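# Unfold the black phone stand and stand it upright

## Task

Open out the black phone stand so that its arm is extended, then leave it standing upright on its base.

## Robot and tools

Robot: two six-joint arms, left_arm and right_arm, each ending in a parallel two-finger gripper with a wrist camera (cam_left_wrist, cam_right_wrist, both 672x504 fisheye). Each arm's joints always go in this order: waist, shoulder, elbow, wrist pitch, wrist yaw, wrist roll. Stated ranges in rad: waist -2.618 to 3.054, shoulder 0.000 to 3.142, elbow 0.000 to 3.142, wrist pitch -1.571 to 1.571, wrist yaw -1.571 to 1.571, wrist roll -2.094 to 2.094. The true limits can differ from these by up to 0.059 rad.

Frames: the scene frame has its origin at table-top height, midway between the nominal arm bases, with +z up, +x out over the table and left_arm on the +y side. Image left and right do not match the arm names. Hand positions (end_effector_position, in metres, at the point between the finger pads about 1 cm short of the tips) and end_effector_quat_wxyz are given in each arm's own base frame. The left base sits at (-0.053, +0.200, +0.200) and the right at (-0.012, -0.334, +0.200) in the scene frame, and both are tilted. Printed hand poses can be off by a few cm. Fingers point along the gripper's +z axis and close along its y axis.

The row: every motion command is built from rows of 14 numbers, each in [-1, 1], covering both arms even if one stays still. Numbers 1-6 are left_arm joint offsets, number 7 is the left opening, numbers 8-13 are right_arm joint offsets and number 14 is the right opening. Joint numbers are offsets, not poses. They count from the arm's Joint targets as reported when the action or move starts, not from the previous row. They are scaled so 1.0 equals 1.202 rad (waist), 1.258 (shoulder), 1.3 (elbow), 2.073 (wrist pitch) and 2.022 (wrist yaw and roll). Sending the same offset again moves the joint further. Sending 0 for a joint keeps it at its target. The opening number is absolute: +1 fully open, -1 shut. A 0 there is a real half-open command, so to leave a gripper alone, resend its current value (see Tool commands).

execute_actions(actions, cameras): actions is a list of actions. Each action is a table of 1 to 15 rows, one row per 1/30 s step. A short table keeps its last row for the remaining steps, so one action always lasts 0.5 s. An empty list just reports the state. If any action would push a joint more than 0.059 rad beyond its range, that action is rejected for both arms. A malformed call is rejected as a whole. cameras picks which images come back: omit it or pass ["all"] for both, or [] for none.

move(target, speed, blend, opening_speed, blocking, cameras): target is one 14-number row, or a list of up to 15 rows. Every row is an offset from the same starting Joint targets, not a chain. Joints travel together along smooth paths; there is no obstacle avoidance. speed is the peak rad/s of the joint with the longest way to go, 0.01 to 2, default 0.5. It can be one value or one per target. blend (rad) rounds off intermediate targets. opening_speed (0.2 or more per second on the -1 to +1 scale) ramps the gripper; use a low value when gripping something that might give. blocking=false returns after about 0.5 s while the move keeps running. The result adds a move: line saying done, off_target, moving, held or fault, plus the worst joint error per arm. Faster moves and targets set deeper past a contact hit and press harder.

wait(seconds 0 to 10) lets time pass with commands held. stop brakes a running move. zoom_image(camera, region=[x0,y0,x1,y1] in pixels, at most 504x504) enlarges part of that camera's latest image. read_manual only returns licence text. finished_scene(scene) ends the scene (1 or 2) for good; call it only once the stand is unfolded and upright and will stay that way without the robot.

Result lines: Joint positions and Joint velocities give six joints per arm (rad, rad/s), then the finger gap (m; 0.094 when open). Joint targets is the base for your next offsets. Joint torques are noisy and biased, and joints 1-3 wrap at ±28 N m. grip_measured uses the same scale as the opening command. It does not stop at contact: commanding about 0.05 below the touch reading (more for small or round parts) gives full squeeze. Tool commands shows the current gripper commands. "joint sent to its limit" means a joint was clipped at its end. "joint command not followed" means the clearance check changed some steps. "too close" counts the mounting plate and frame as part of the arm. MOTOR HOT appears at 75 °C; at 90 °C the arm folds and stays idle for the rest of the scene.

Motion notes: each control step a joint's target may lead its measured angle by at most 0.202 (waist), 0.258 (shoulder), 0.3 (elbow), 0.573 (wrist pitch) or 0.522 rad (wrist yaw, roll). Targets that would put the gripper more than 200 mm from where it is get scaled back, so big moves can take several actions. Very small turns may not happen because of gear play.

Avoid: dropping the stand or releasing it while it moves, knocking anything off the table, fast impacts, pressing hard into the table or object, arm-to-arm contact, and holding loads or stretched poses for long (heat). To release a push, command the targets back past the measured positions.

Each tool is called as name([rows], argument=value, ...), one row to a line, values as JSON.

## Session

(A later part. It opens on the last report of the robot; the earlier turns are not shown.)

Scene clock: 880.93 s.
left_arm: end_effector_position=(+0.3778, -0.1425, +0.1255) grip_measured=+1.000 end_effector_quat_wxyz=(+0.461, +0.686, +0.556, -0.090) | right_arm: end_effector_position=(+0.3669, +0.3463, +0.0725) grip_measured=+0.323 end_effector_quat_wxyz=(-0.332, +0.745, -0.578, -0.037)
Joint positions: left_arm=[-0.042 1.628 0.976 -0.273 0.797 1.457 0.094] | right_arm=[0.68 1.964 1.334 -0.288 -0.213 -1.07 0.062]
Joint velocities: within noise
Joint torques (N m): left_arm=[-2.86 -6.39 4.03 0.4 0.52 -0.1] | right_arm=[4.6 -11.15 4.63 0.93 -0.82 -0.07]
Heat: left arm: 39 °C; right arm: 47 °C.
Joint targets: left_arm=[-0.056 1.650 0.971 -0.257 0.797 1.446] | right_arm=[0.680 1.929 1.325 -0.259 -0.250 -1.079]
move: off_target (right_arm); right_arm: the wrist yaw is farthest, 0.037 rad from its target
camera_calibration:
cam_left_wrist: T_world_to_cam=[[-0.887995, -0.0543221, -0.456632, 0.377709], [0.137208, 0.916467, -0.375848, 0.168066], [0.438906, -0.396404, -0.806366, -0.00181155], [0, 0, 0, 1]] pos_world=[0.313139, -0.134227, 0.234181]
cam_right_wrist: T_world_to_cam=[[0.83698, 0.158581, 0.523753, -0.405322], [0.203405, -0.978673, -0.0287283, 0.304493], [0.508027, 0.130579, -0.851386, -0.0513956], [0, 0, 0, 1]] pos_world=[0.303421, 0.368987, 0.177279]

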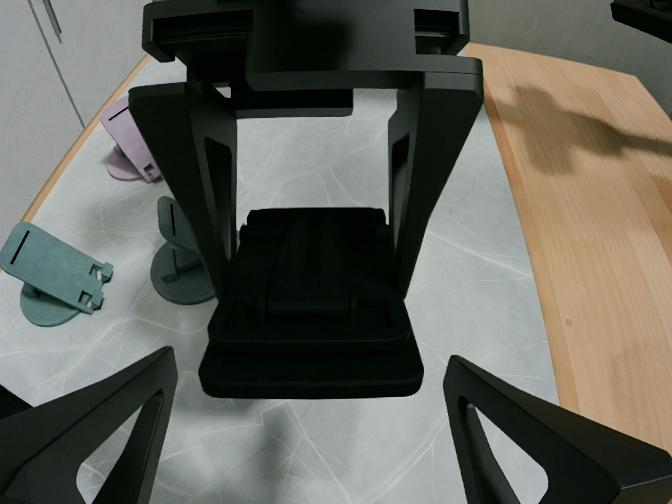

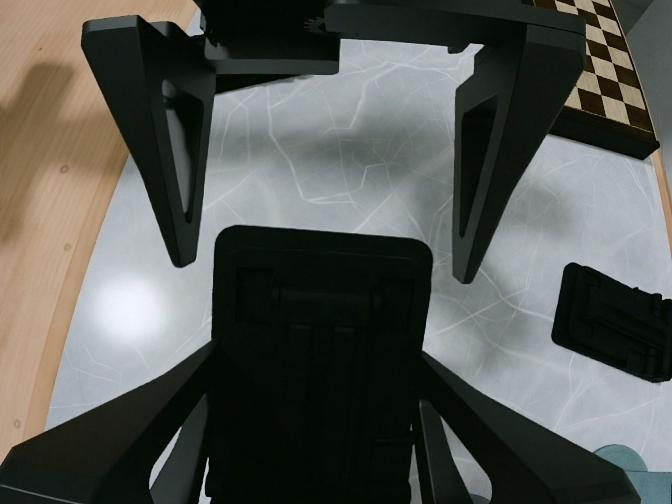

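move([
  [-0.0458,0.0604,-0.0023,0.0574,-0.0166,-0.0317,1,0,0,0,0,0,0,0.26],
], speed=0.12)

zoom_image(camera="cam_left_wrist", region=[140, 220, 480, 500])

zoom_image(camera="cam_right_wrist", region=[150, 200, 500, 480])

Scene clock: 895.07 s.
left_arm: end_effector_position=(+0.3907, -0.1603, +0.1084) grip_measured=+1.000 end_effector_quat_wxyz=(+0.461, +0.684, +0.557, -0.090) | right_arm: end_effector_position=(+0.3669, +0.3463, +0.0725) grip_measured=+0.323 end_effector_quat_wxyz=(-0.332, +0.745, -0.578, -0.037)
Joint positions: left_arm=[-0.096 1.704 0.976 -0.155 0.763 1.393 0.094] | right_arm=[0.68 1.964 1.334 -0.288 -0.213 -1.07 0.062]
Joint velocities: within noise
Joint torques (N m): left_arm=[-3.28 -6.54 3.52 0.48 0.52 -0.1] | right_arm=[4.6 -11.17 4.64 0.93 -0.82 -0.07]
Heat: left arm: 38 °C; right arm: 47 °C.
Joint targets: left_arm=[-0.111 1.726 0.968 -0.138 0.764 1.382] | right_arm=[0.680 1.929 1.325 -0.259 -0.250 -1.079]
move: off_target (right_arm); right_arm: the wrist yaw is farthest, 0.037 rad from its target
camera_calibration:
cam_left_wrist: T_world_to_cam=[[-0.888951, -0.0578957, -0.454327, 0.379968], [0.133368, 0.916267, -0.377713, 0.177872], [0.438153, -0.396362, -0.806796, -0.0279299], [0, 0, 0, 1]] pos_world=[0.326288, -0.15205, 0.217281]
cam_right_wrist: T_world_to_cam=[[0.83698, 0.158581, 0.523753, -0.405322], [0.203405, -0.978673, -0.0287283, 0.304493], [0.508027, 0.130579, -0.851386, -0.0513956], [0, 0, 0, 1]] pos_world=[0.303421, 0.368987, 0.177279]

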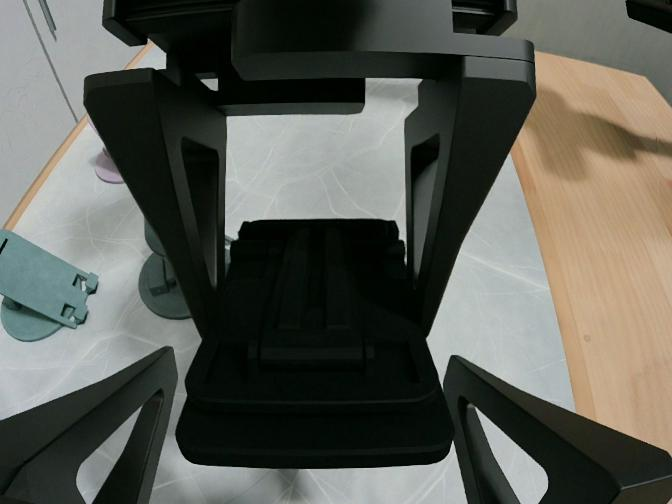

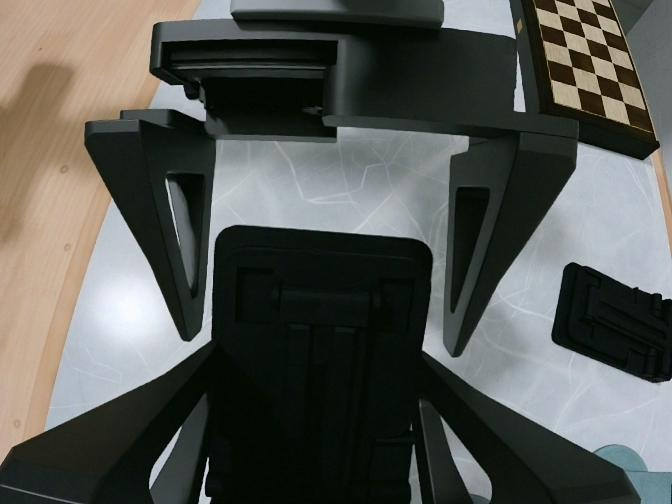

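Scaled by 1.482 from the camera's 672x504 image, which has a finer 960x720 frame.

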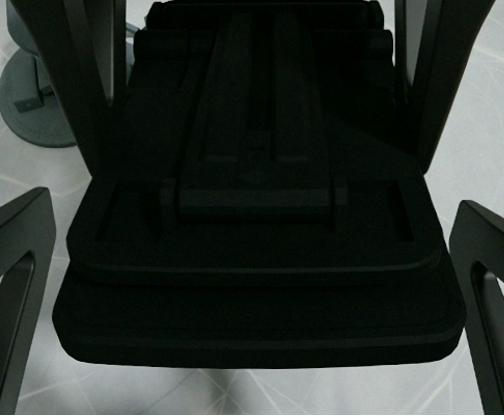

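Scaled by 1.440 from the camera's 672x504 image, which has a finer 960x720 frame.

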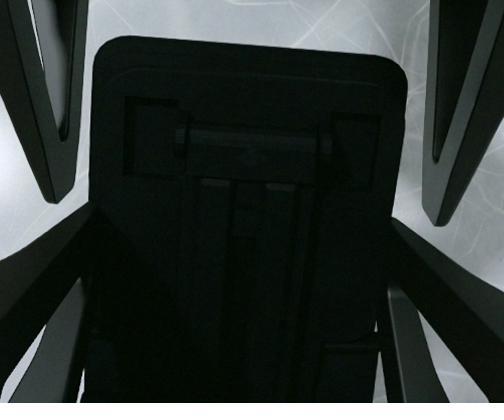

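move([
  [0,0,0,0,0,0,0.4,0,0,0,0,0,0,0.26],
], opening_speed=0.3)

zoom_image(camera="cam_left_wrist", region=[140, 220, 480, 500])

Scene clock: 903.17 s.
left_arm: end_effector_position=(+0.3907, -0.1603, +0.1083) grip_measured=+0.502 end_effector_quat_wxyz=(+0.462, +0.684, +0.558, -0.090) | right_arm: end_effector_position=(+0.3671, +0.3465, +0.0727) grip_measured=+0.323 end_effector_quat_wxyz=(-0.333, +0.744, -0.578, -0.037)
Joint positions: left_arm=[-0.096 1.704 0.975 -0.152 0.763 1.391 0.071] | right_arm=[0.68 1.964 1.334 -0.286 -0.213 -1.07 0.062]
Joint velocities: within noise
Joint torques (N m): left_arm=[-3.28 -6.54 3.69 0.46 0.52 -0.08] | right_arm=[4.62 -11.17 4.64 0.92 -0.81 -0.07]
Heat: left arm: 39 °C; right arm: 47 °C.
Joint targets: left_arm=[-0.111 1.726 0.968 -0.138 0.764 1.382] | right_arm=[0.680 1.929 1.325 -0.259 -0.250 -1.079]
move: off_target (right_arm); right_arm: the wrist yaw is farthest, 0.037 rad from its target
camera_calibration:
cam_left_wrist: T_world_to_cam=[[-0.888718, -0.0589958, -0.454643, 0.379715], [0.132737, 0.916099, -0.378344, 0.178101], [0.438818, -0.396589, -0.806322, -0.0284225], [0, 0, 0, 1]] pos_world=[0.326291, -0.152029, 0.217101]
cam_right_wrist: T_world_to_cam=[[0.836354, 0.158076, 0.524904, -0.405344], [0.20344, -0.978645, -0.0294295, 0.304664], [0.509042, 0.1314, -0.850653, -0.0520539], [0, 0, 0, 1]] pos_world=[0.303528, 0.369073, 0.177453]

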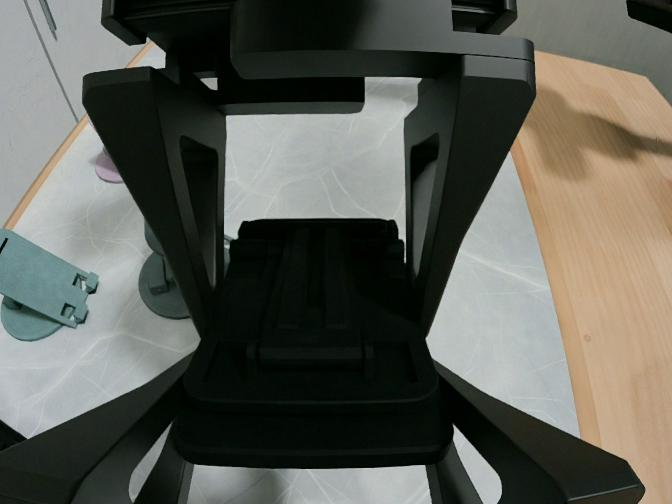

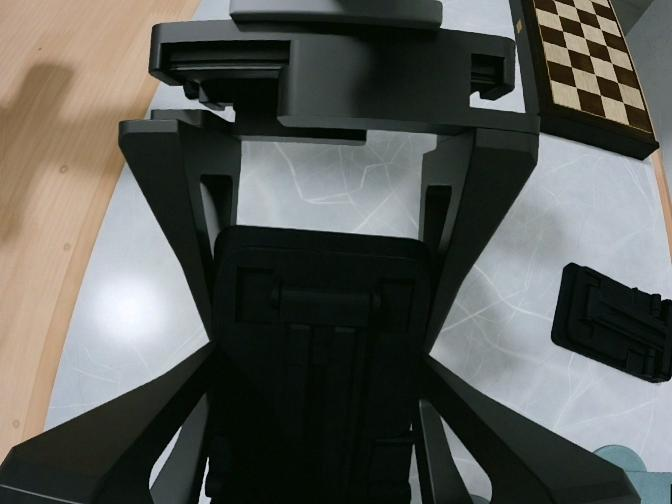

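Scaled by 1.482 from the camera's 672x504 image, which has a finer 960x720 frame.

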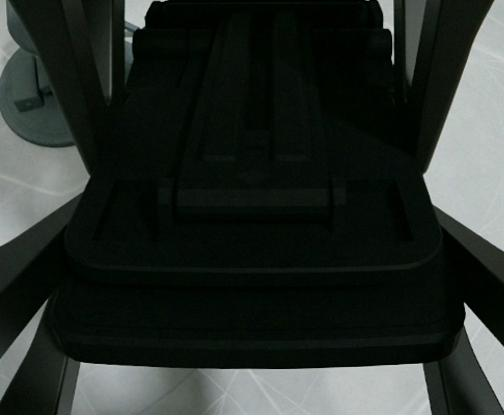

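move([
  [0,0,0,0,0,0,0.4,-0.1213,-0.035,-0.125,0.112,-0.2024,-0.0277,0.26],
], speed=0.15)

Scene clock: 966.63 s.
left_arm: end_effector_position=(+0.3865, -0.1710, +0.1091) grip_measured=+0.502 end_effector_quat_wxyz=(+0.462, +0.688, +0.551, -0.100) | right_arm: end_effector_position=(+0.3611, +0.3348, +0.0768) grip_measured=+0.323 end_effector_quat_wxyz=(-0.412, +0.731, -0.522, -0.153)
Joint positions: left_arm=[-0.122 1.704 0.975 -0.149 0.768 1.379 0.071] | right_arm=[0.548 1.938 1.168 -0.05 -0.573 -1.122 0.062]
Joint velocities: within noise
Joint torques (N m): left_arm=[-1.03 -6.5 3.71 0.44 0.47 -0.03] | right_arm=[3.08 -12.38 4.14 0.91 -1.53 -0.11]
Heat: left arm: 39 °C; right arm: 47 °C.
Joint targets: left_arm=[-0.111 1.726 0.968 -0.138 0.764 1.382] | right_arm=[0.534 1.885 1.163 -0.027 -0.659 -1.135]
move: off_target (right_arm); right_arm: the wrist yaw is farthest, 0.086 rad from its target
camera_calibration:
cam_left_wrist: T_world_to_cam=[[-0.892741, -0.0430826, -0.448506, 0.379263], [0.150551, 0.909684, -0.387051, 0.181784], [0.424674, -0.413059, -0.805626, -0.0275628], [0, 0, 0, 1]] pos_world=[0.322921, -0.160411, 0.218256]
cam_right_wrist: T_world_to_cam=[[0.840043, 0.135129, 0.525421, -0.394349], [0.327496, -0.898424, -0.292542, 0.243154], [0.43252, 0.417821, -0.79897, -0.11615], [0, 0, 0, 1]] pos_world=[0.301876, 0.320273, 0.185532]

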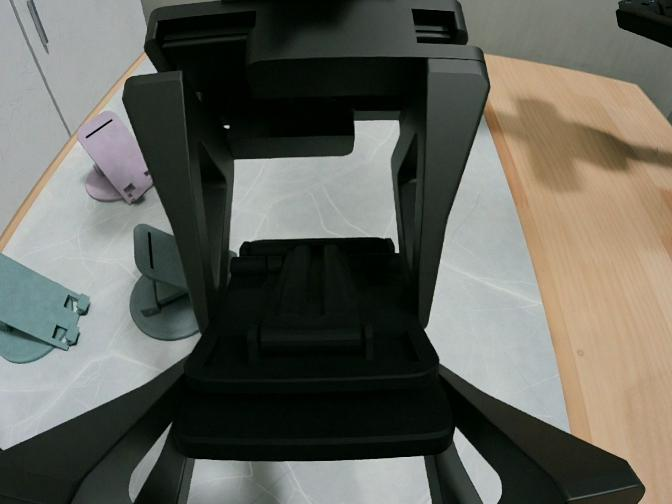

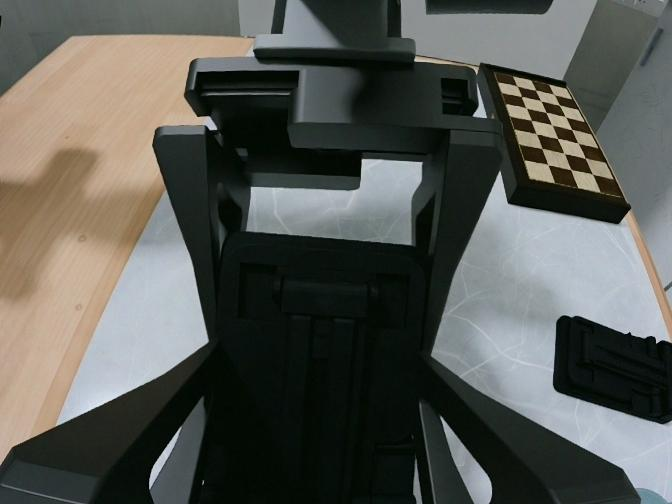

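zoom_image(camera="cam_left_wrist", region=[140, 220, 480, 500])

zoom_image(camera="cam_right_wrist", region=[150, 200, 500, 480])

Scaled by 1.482 from the camera's 672x504 image, which has a finer 960x720 frame.

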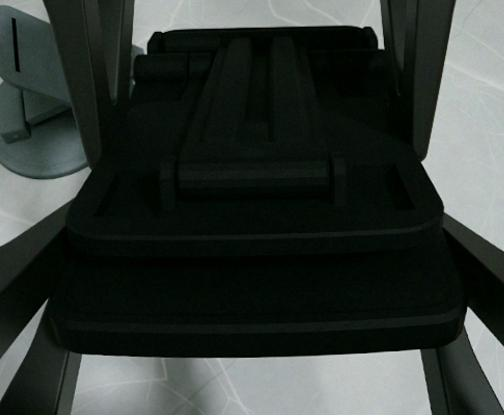

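Scaled by 1.440 from the camera's 672x504 image, which has a finer 960x720 frame.

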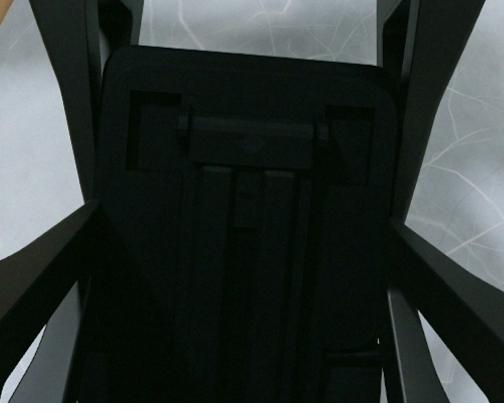

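move([
  [0,0,0,0,0,0,0.4,-0.063,0.015,-0.034,0.0644,-0.1115,0.0037,0.26],
], speed=0.15)

zoom_image(camera="cam_left_wrist", region=[140, 220, 480, 500])

Scene clock: 987.50 s.
left_arm: end_effector_position=(+0.3855, -0.1784, +0.1148) grip_measured=+0.502 end_effector_quat_wxyz=(+0.474, +0.689, +0.538, -0.108) | right_arm: end_effector_position=(+0.3568, +0.3287, +0.0903) grip_measured=+0.323 end_effector_quat_wxyz=(-0.456, +0.717, -0.482, -0.213)
Joint positions: left_arm=[-0.131 1.704 0.975 -0.126 0.797 1.373 0.071] | right_arm=[0.482 1.938 1.118 0.058 -0.776 -1.131 0.062]
Joint velocities: within noise
Joint torques (N m): left_arm=[-0.35 -6.52 3.77 0.27 0.16 0.05] | right_arm=[2.17 -10.92 4.38 1.16 -1.83 0]
Heat: left arm: 39 °C; right arm: 43 °C.
Joint targets: left_arm=[-0.111 1.726 0.968 -0.138 0.764 1.382] | right_arm=[0.458 1.904 1.118 0.106 -0.884 -1.127]
move: off_target (right_arm); right_arm: the wrist yaw is farthest, 0.109 rad from its target
camera_calibration:
cam_left_wrist: T_world_to_cam=[[-0.886693, -0.0334089, -0.461149, 0.381465], [0.179021, 0.894782, -0.409044, 0.179722], [0.426294, -0.445252, -0.787416, -0.0340221], [0, 0, 0, 1]] pos_world=[0.320572, -0.163216, 0.222637]
cam_right_wrist: T_world_to_cam=[[0.836983, 0.123408, 0.533133, -0.392771], [0.392504, -0.814243, -0.427726, 0.204325], [0.381315, 0.567256, -0.729945, -0.138067], [0, 0, 0, 1]] pos_world=[0.301191, 0.29316, 0.196013]

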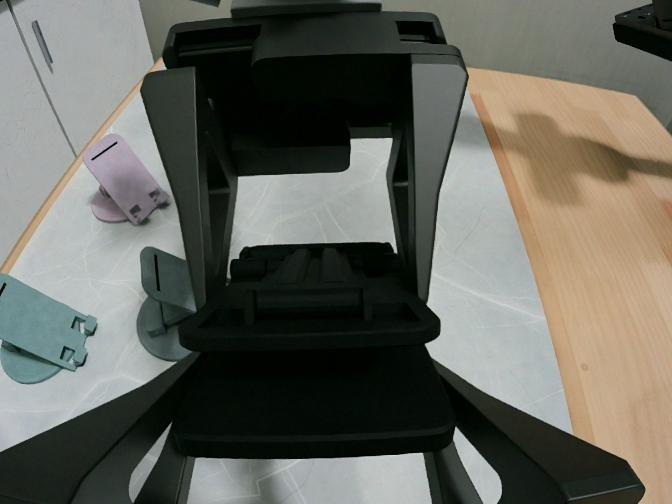

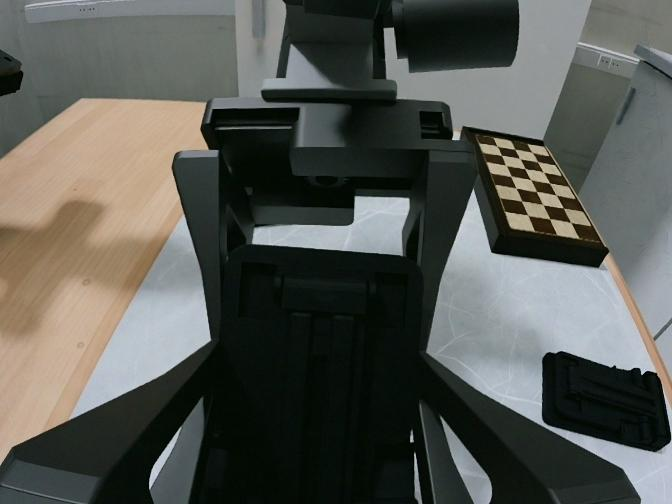

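Scaled by 1.482 from the camera's 672x504 image, which has a finer 960x720 frame.

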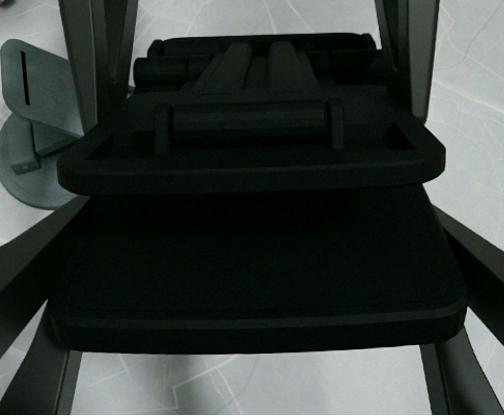

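move([
  [-0.029,0,0,0.014,0.0163,-0.0094,0.4,-0.063,0.03,-0.027,0.0644,-0.1115,0.0037,0.26],
], speed=0.15)

zoom_image(camera="cam_left_wrist", region=[140, 220, 480, 500])

Scene clock: 995.30 s.
left_arm: end_effector_position=(+0.3857, -0.1915, +0.1223) grip_measured=+0.502 end_effector_quat_wxyz=(+0.489, +0.691, +0.520, -0.110) | right_arm: end_effector_position=(+0.3528, +0.3151, +0.1070) grip_measured=+0.323 end_effector_quat_wxyz=(-0.498, +0.699, -0.436, -0.271)
Joint positions: left_arm=[-0.159 1.704 0.975 -0.078 0.811 1.351 0.071] | right_arm=[0.407 1.944 1.076 0.162 -0.987 -1.133 0.062]
Joint velocities: within noise
Joint torques (N m): left_arm=[-1.03 -6.53 3.88 0.18 0.37 0.07] | right_arm=[1.87 -8.4 4.57 1.44 -2 0.09]
Heat: left arm: 39 °C; right arm: 42 °C.
Joint targets: left_arm=[-0.146 1.726 0.968 -0.109 0.797 1.363] | right_arm=[0.383 1.942 1.083 0.240 -1.110 -1.120]
move: off_target (right_arm); right_arm: the wrist yaw is farthest, 0.122 rad from its target
camera_calibration:
cam_left_wrist: T_world_to_cam=[[-0.873761, -0.0222821, -0.485845, 0.384851], [0.214038, 0.879397, -0.425264, 0.180059], [0.436726, -0.475568, -0.763613, -0.0467876], [0, 0, 0, 1]] pos_world=[0.318162, -0.172019, 0.227823]
cam_right_wrist: T_world_to_cam=[[0.831885, 0.11056, 0.543823, -0.391889], [0.451383, -0.704876, -0.547177, 0.159555], [0.322832, 0.700661, -0.636281, -0.148026], [0, 0, 0, 1]] pos_world=[0.301773, 0.25951, 0.206237]

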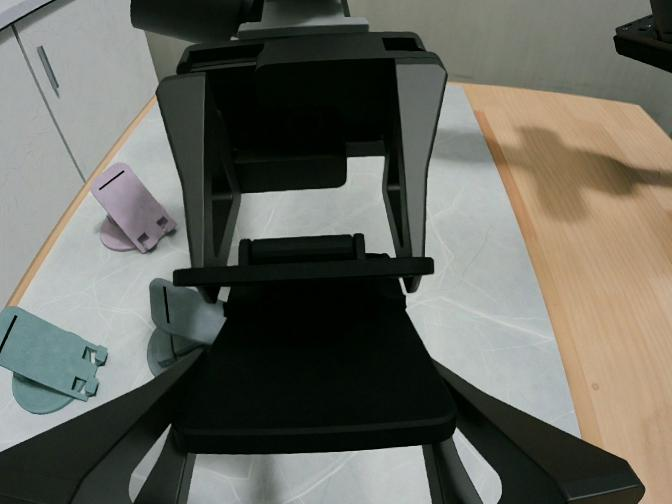

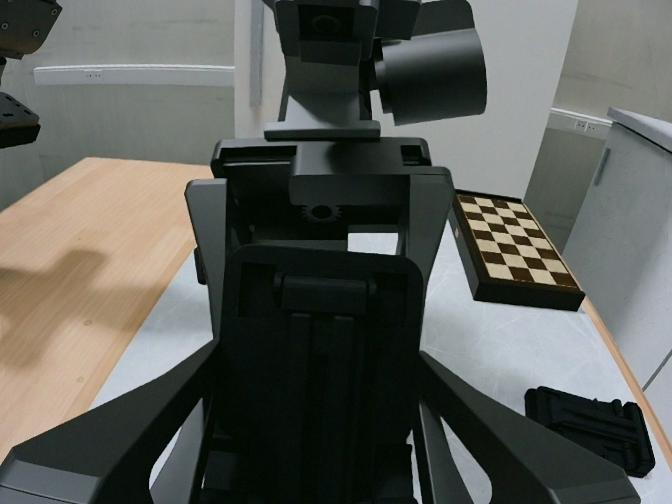

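Scaled by 1.482 from the camera's 672x504 image, which has a finer 960x720 frame.

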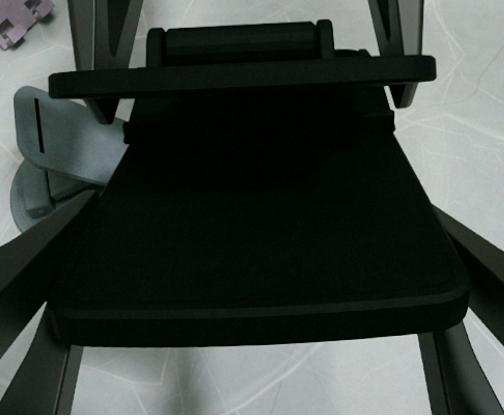

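move([
  [0,0,0,0,0,0,0.4,-0.036,-0.061,-0.015,-0.049,-0.016,0,0.2],
], speed=0.1)

zoom_image(camera="cam_left_wrist", region=[140, 180, 480, 480])

Scene clock: 1042.80 s.
left_arm: end_effector_position=(+0.3823, -0.1996, +0.1241) grip_measured=+0.502 end_effector_quat_wxyz=(+0.491, +0.693, +0.514, -0.119) | right_arm: end_effector_position=(+0.3480, +0.3065, +0.1128) grip_measured=+0.323 end_effector_quat_wxyz=(-0.502, +0.692, -0.430, -0.290)
Joint positions: left_arm=[-0.177 1.704 0.975 -0.07 0.818 1.339 0.071] | right_arm=[0.381 1.929 1.06 0.154 -1.046 -1.136 0.062]
Joint velocities: within noise
Joint torques (N m): left_arm=[-0.16 -6.5 3.89 0.12 0.3 0.24] | right_arm=[0.42 -13.07 4.25 0.53 -1.71 0.11]
Heat: left arm: 39 °C; right arm: 40 °C.
Joint targets: left_arm=[-0.146 1.726 0.968 -0.109 0.797 1.363] | right_arm=[0.339 1.865 1.064 0.138 -1.142 -1.120]
move: off_target (left_arm, right_arm); left_arm: the wrist pitch is farthest, 0.039 rad from its target; right_arm: the wrist yaw is farthest, 0.097 rad from its target
camera_calibration:
cam_left_wrist: T_world_to_cam=[[-0.875585, -0.012151, -0.482911, 0.384912], [0.228152, 0.870755, -0.435582, 0.182769], [0.42579, -0.491566, -0.759648, -0.0473143], [0, 0, 0, 1]] pos_world=[0.31547, -0.177728, 0.229547]
cam_right_wrist: T_world_to_cam=[[0.840627, 0.109702, 0.530389, -0.391346], [0.453275, -0.678511, -0.578069, 0.153566], [0.29646, 0.726352, -0.6201, -0.137334], [0, 0, 0, 1]] pos_world=[0.300082, 0.246881, 0.211176]

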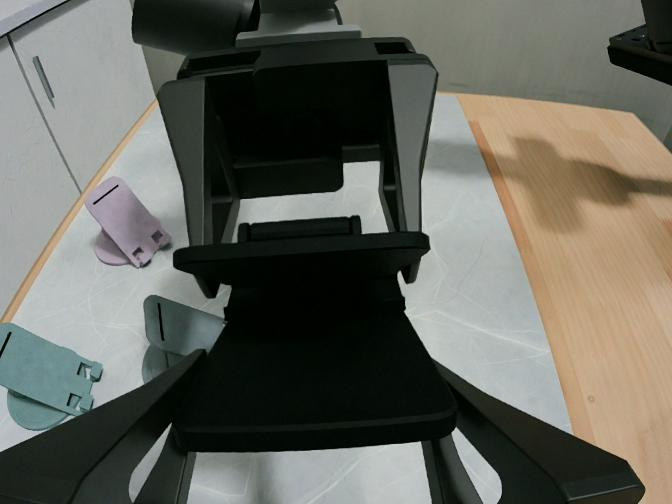

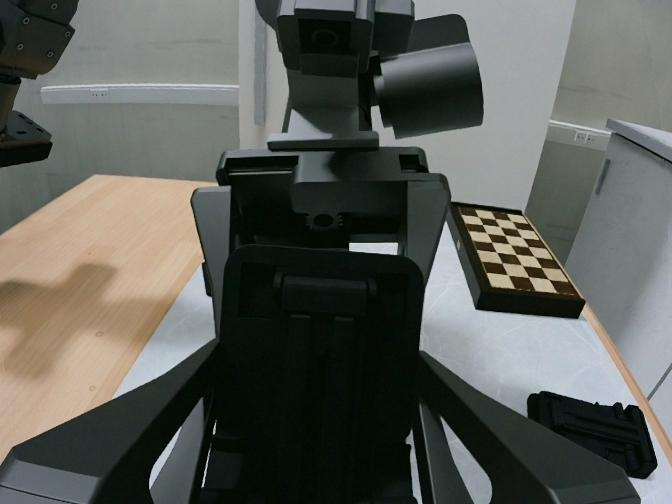

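Scaled by 1.482 from the camera's 672x504 image, which has a finer 960x720 frame.

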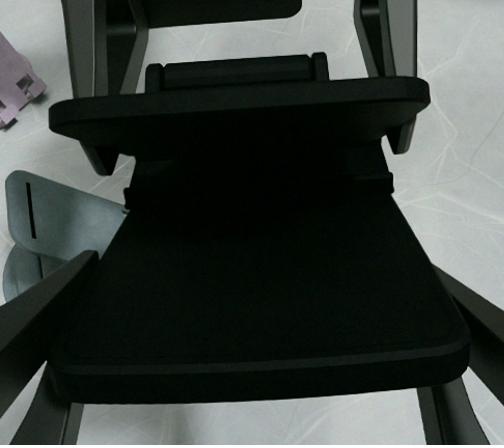

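move([
  [0.0965,0.172,0,0.1172,0.1696,0.01,0.4,0,0,0,0,0,0,0.2],
], speed=0.12)

zoom_image(camera="cam_left_wrist", region=[140, 180, 480, 480])

Scene clock: 1065.33 s.
left_arm: end_effector_position=(+0.3902, -0.1936, +0.1056) grip_measured=+0.502 end_effector_quat_wxyz=(+0.557, +0.665, +0.451, -0.210) | right_arm: end_effector_position=(+0.3478, +0.3030, +0.1100) grip_measured=+0.323 end_effector_quat_wxyz=(-0.498, +0.690, -0.436, -0.292)
Joint positions: left_arm=[-0.082 1.908 0.975 0.16 1.14 1.341 0.071] | right_arm=[0.373 1.929 1.055 0.142 -1.047 -1.137 0.062]
Joint velocities: within noise
Joint torques (N m): left_arm=[1.84 -6.13 2.69 0.19 0.56 0.44] | right_arm=[0.99 -13.05 4.6 0.63 -1.7 0.13]
Heat: left arm: 39 °C; right arm: 42 °C.
Joint targets: left_arm=[-0.030 1.943 0.968 0.134 1.140 1.383] | right_arm=[0.339 1.865 1.064 0.138 -1.142 -1.120]
move: off_target (left_arm, right_arm); left_arm: the waist is farthest, 0.052 rad from its target; right_arm: the wrist yaw is farthest, 0.095 rad from its target
camera_calibration:
cam_left_wrist: T_world_to_cam=[[-0.877936, -0.00503195, -0.478752, 0.384839], [0.33309, 0.711867, -0.618302, 0.115289], [0.343919, -0.702297, -0.623297, -0.0850266], [0, 0, 0, 1]] pos_world=[0.328704, -0.139848, 0.202529]
cam_right_wrist: T_world_to_cam=[[0.848938, 0.107407, 0.517464, -0.390103], [0.440708, -0.684278, -0.580982, 0.156082], [0.291688, 0.721268, -0.628244, -0.132367], [0, 0, 0, 1]] pos_world=[0.300997, 0.244175, 0.209386]

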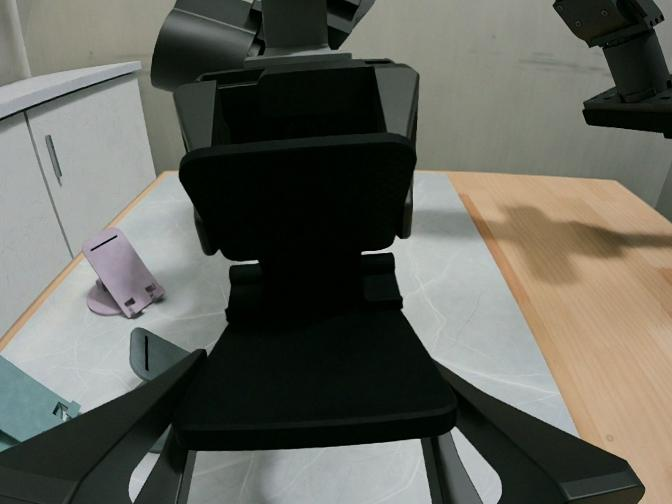

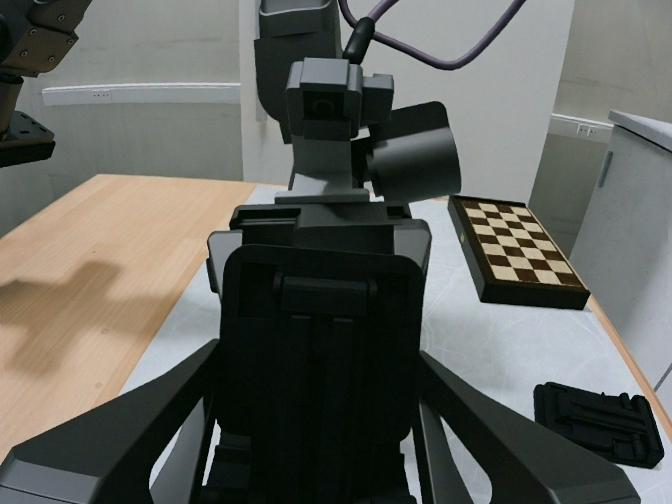

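Scaled by 1.482 from the camera's 672x504 image, which has a finer 960x720 frame.

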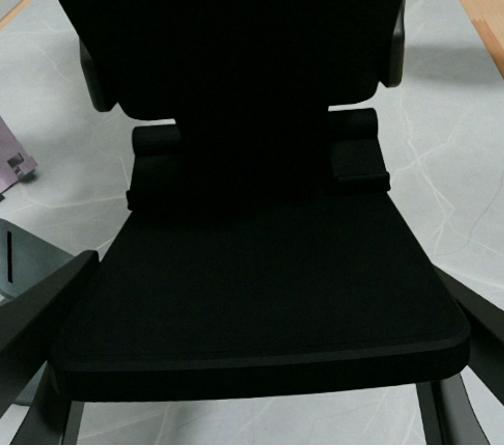

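zoom_image(camera="cam_left_wrist", region=[170, 225, 430, 345])

zoom_image(camera="cam_left_wrist", region=[170, 110, 430, 280])

zoom_image(camera="cam_right_wrist", region=[190, 230, 460, 500])

Scaled by 1.938 from the camera's 672x504 image, which has a finer 960x720 frame.

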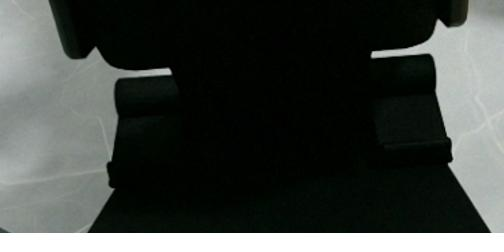

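Scaled by 1.938 from the camera's 672x504 image, which has a finer 960x720 frame.

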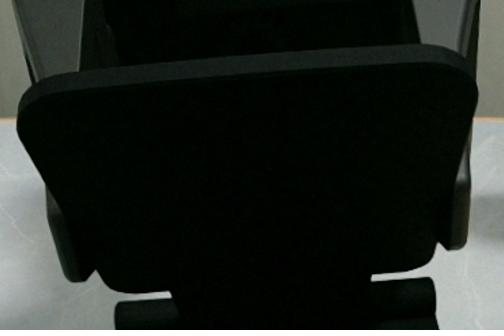

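Scaled by 1.867 from the camera's 672x504 image, which has a finer 960x720 frame.

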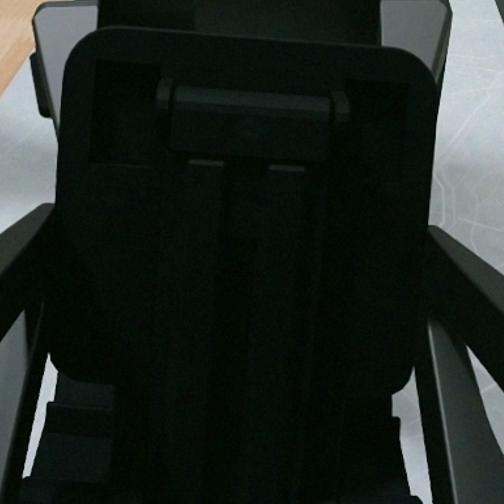

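zoom_image(camera="cam_left_wrist", region=[70, 210, 180, 330])

zoom_image(camera="cam_right_wrist", region=[520, 370, 672, 480])

Scaled by 4.200 from the camera's 672x504 image, which has a finer 960x720 frame.

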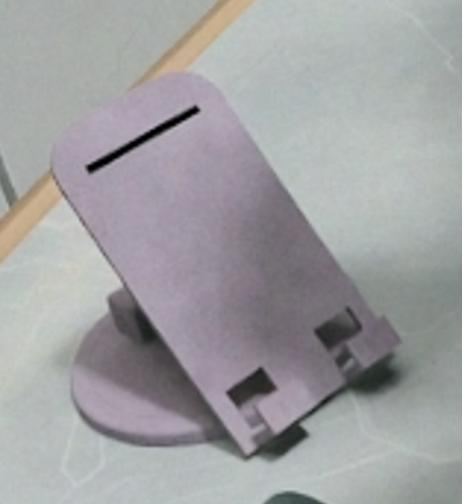

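Scaled by 3.316 from the camera's 672x504 image, which has a finer 960x720 frame.

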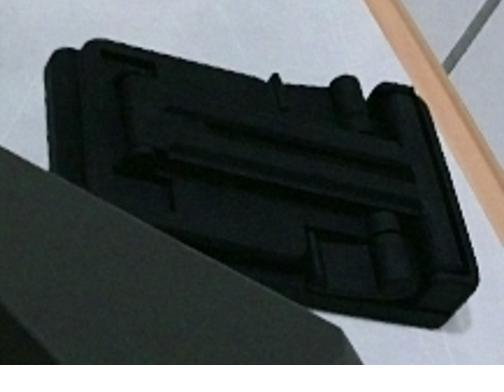

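zoom_image(camera="cam_right_wrist", region=[530, 375, 672, 475])

Scaled by 3.549 from the camera's 672x504 image, which has a finer 960x720 frame.

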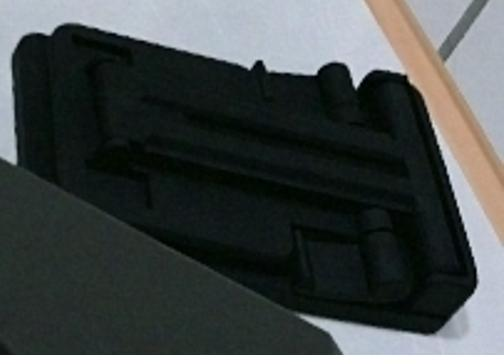

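zoom_image(camera="cam_right_wrist", region=[190, 400, 330, 504])

zoom_image(camera="cam_right_wrist", region=[330, 400, 470, 504])

zoom_image(camera="cam_left_wrist", region=[330, 230, 430, 330])

Scaled by 3.600 from the camera's 672x504 image, which has a finer 960x720 frame.

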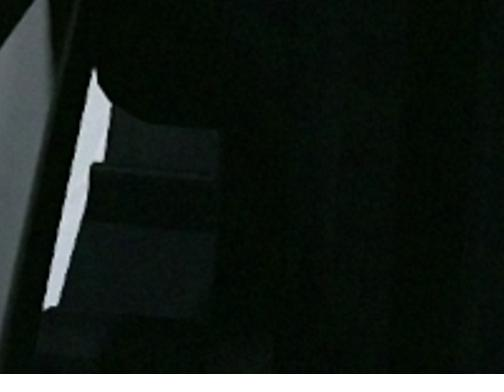

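Scaled by 3.600 from the camera's 672x504 image, which has a finer 960x720 frame.

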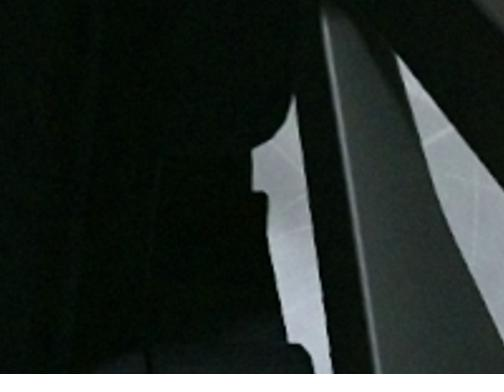

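Scaled by 5.040 from the camera's 672x504 image, which has a finer 960x720 frame.

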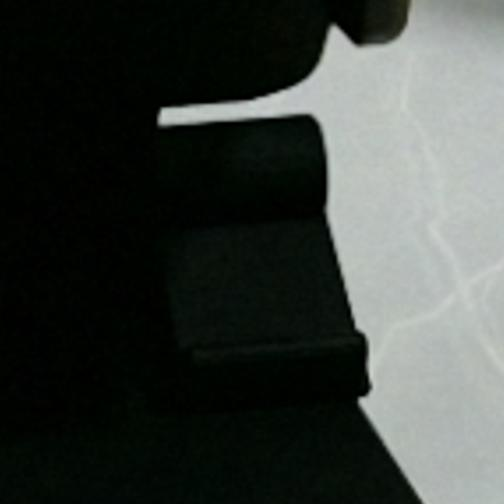

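move([
  [0,0,0,0,0,0,0.4,0.02,0.035,0,0,0.03,-0.005,0.2],
  [0,0,0,0,0,0,0.4,0.02,0.035,0,0,0.03,-0.005,0.8],
], speed=0.1, opening_speed=0.6)

Scene clock: 1280.17 s.
left_arm: end_effector_position=(+0.4019, -0.1669, +0.0970) grip_measured=+0.502 end_effector_quat_wxyz=(+0.558, +0.656, +0.472, -0.184) | right_arm: end_effector_position=(+0.3494, +0.3012, +0.1116) grip_measured=+0.798 end_effector_quat_wxyz=(-0.500, +0.689, -0.436, -0.291)
Joint positions: left_arm=[-0.018 1.921 0.971 0.154 1.125 1.373 0.071] | right_arm=[0.367 1.927 1.056 0.142 -1.052 -1.139 0.084]
Joint velocities: within noise
Joint torques (N m): left_arm=[-3.11 -7.13 2.78 0.21 0.74 0.07] | right_arm=[3.21 -9.65 4.55 0.63 -0.93 0.05]
Heat: left arm: 36 °C; right arm: 46 °C.
Joint targets: left_arm=[-0.030 1.943 0.968 0.134 1.140 1.383] | right_arm=[0.363 1.909 1.064 0.138 -1.082 -1.130]
move: done; target 2's new numbers were sent with right_arm's wrist yaw 0.053 rad from that target
camera_calibration:
cam_left_wrist: T_world_to_cam=[[-0.872577, -0.0527548, -0.48562, 0.381704], [0.289663, 0.744618, -0.601365, 0.108345], [0.393326, -0.665403, -0.634455, -0.0883038], [0, 0, 0, 1]] pos_world=[0.336414, -0.119297, 0.194493]
cam_right_wrist: T_world_to_cam=[[0.847511, 0.103507, 0.520588, -0.390763], [0.441064, -0.682966, -0.582255, 0.154702], [0.295277, 0.72308, -0.624474, -0.132743], [0, 0, 0, 1]] pos_world=[0.302138, 0.242086, 0.210608]

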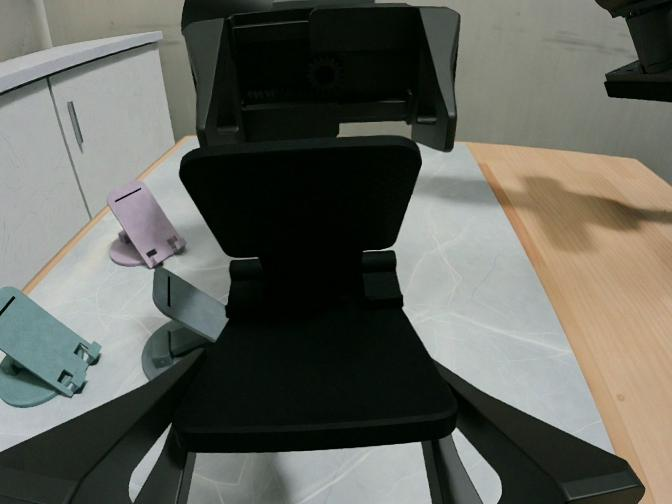

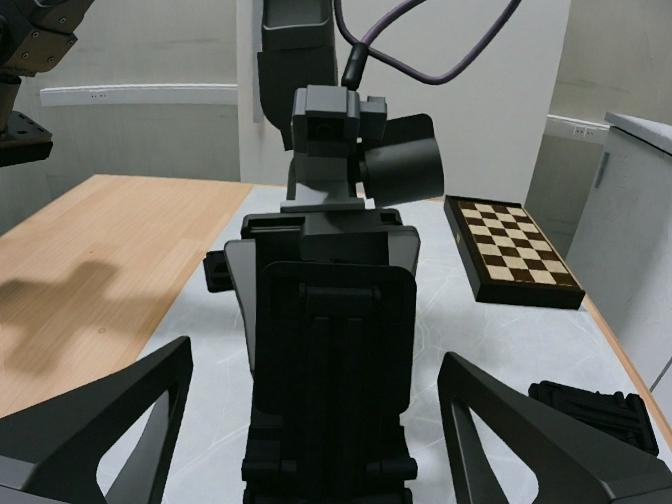

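zoom_image(camera="cam_left_wrist", region=[170, 130, 430, 340])

zoom_image(camera="cam_right_wrist", region=[220, 250, 440, 504])

Scaled by 1.938 from the camera's 672x504 image, which has a finer 960x720 frame.

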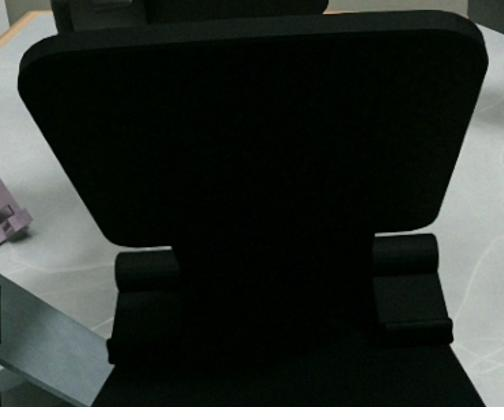

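Scaled by 1.984 from the camera's 672x504 image, which has a finer 960x720 frame.

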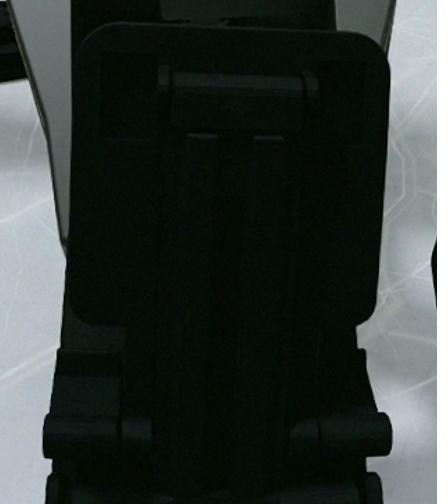

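move([
  [0,0,0,0,0,0,0.4,-0.127,-0.087,0.0085,-0.144,-0.0485,-0.1187,1],
], speed=0.3)

Scene clock: 1289.30 s.
left_arm: end_effector_position=(+0.4018, -0.1669, +0.0968) grip_measured=+0.502 end_effector_quat_wxyz=(+0.558, +0.656, +0.473, -0.185) | right_arm: end_effector_position=(+0.3497, +0.2432, +0.1349) grip_measured=+0.998 end_effector_quat_wxyz=(-0.511, +0.688, -0.433, -0.281)
Joint positions: left_arm=[-0.018 1.921 0.971 0.152 1.125 1.373 0.071] | right_arm=[0.214 1.824 1.056 -0.131 -1.148 -1.36 0.094]
Joint velocities: within noise
Joint torques (N m): left_arm=[-3.1 -7.13 2.78 0.22 0.74 0.06] | right_arm=[2.51 -10.06 5.6 0.14 -0.97 -0.06]
Heat: left arm: 37 °C; right arm: 45 °C.
Joint targets: left_arm=[-0.030 1.943 0.968 0.134 1.140 1.383] | right_arm=[0.211 1.800 1.075 -0.160 -1.180 -1.370]
move: done
camera_calibration:
cam_left_wrist: T_world_to_cam=[[-0.87332, -0.0527417, -0.484283, 0.381658], [0.28874, 0.744634, -0.601789, 0.10871], [0.392353, -0.665386, -0.635075, -0.0878842], [0, 0, 0, 1]] pos_world=[0.336402, -0.119297, 0.194437]
cam_right_wrist: T_world_to_cam=[[0.835361, 0.0864905, 0.542854, -0.391773], [0.445805, -0.684359, -0.576984, 0.12654], [0.321604, 0.723997, -0.610245, -0.0877053], [0, 0, 0, 1]] pos_world=[0.299066, 0.183982, 0.232165]

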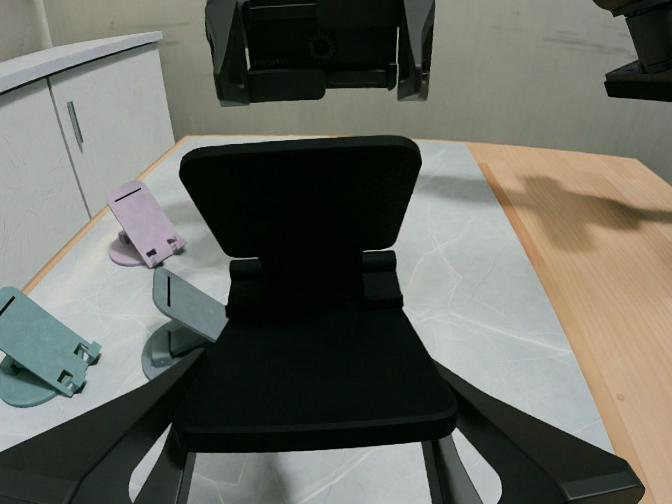

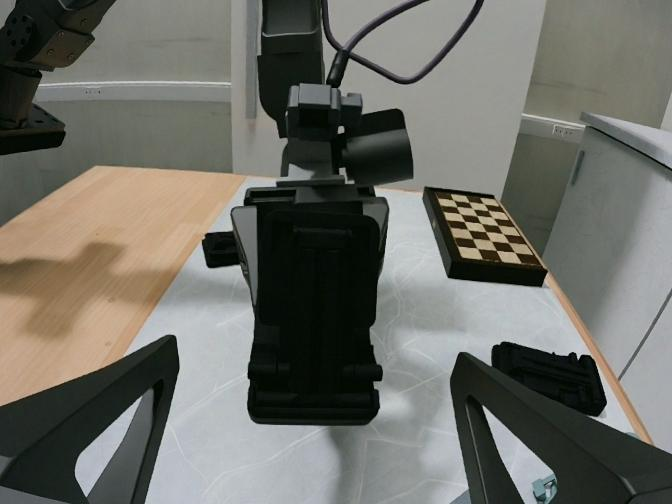

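zoom_image(camera="cam_right_wrist", region=[230, 190, 400, 440])

Scaled by 2.016 from the camera's 672x504 image, which has a finer 960x720 frame.

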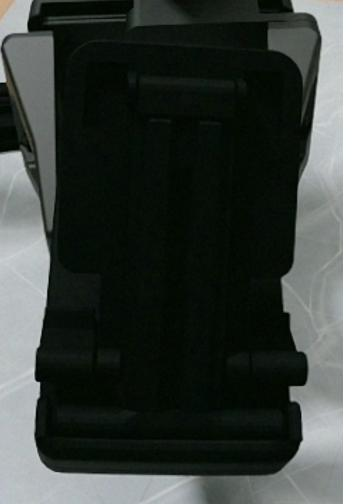

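move([
  [0,0,0,0,0,0,0.4,0.1157,-0.1987,0.3269,-0.2123,0.2868,0.0841,1],
  [0,0,0,0,0,0,0.4,0.5407,0.1,0.5392,-0.4182,0.7102,0.2037,1],
], speed=0.5, blend=0.1)

Scene clock: 1376.37 s.
left_arm: end_effector_position=(+0.4018, -0.1669, +0.0968) grip_measured=+0.502 end_effector_quat_wxyz=(+0.558, +0.656, +0.473, -0.185) | right_arm: end_effector_position=(+0.3370, +0.3108, +0.1674) grip_measured=+0.998 end_effector_quat_wxyz=(-0.196, +0.747, -0.620, +0.137)
Joint positions: left_arm=[-0.018 1.921 0.971 0.152 1.125 1.373 0.071] | right_arm=[0.841 1.907 1.753 -1.001 0.255 -0.968 0.094]
Joint velocities: within noise
Joint torques (N m): left_arm=[-3.11 -7.13 2.77 0.22 0.74 0.05] | right_arm=[6.17 -6.8 8.14 0.22 -0.13 0.06]
Heat: left arm: 37 °C; right arm: 44 °C.
Joint targets: left_arm=[-0.030 1.943 0.968 0.134 1.140 1.383] | right_arm=[0.861 1.925 1.776 -1.027 0.256 -0.958]
move: done
camera_calibration:
cam_left_wrist: T_world_to_cam=[[-0.87332, -0.0527417, -0.484283, 0.381658], [0.28874, 0.744634, -0.601789, 0.10871], [0.392353, -0.665386, -0.635075, -0.0878842], [0, 0, 0, 1]] pos_world=[0.336402, -0.119297, 0.194437]
cam_right_wrist: T_world_to_cam=[[0.831443, 0.231675, 0.505004, -0.442135], [0.0274424, -0.924933, 0.379139, 0.252877], [0.554932, -0.301374, -0.775387, 0.154895], [0, 0, 0, 1]] pos_world=[0.274714, 0.383007, 0.247508]

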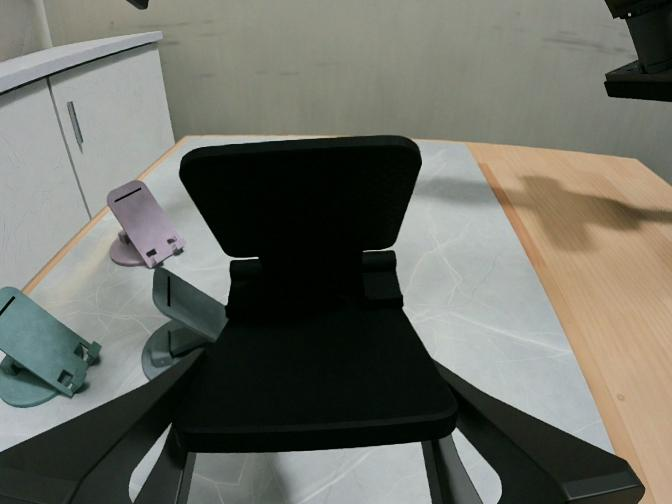

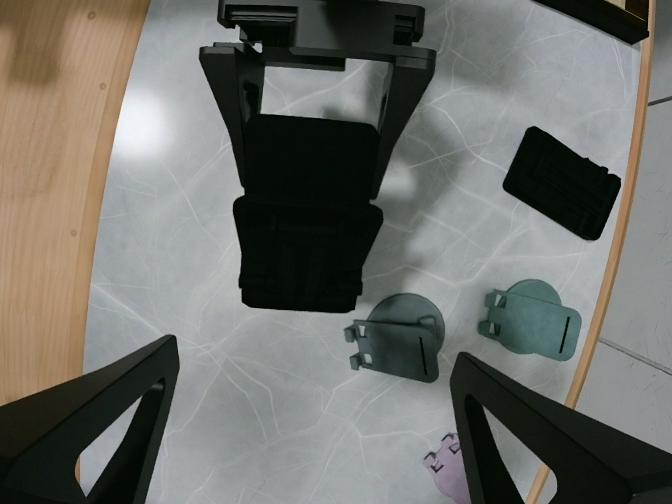

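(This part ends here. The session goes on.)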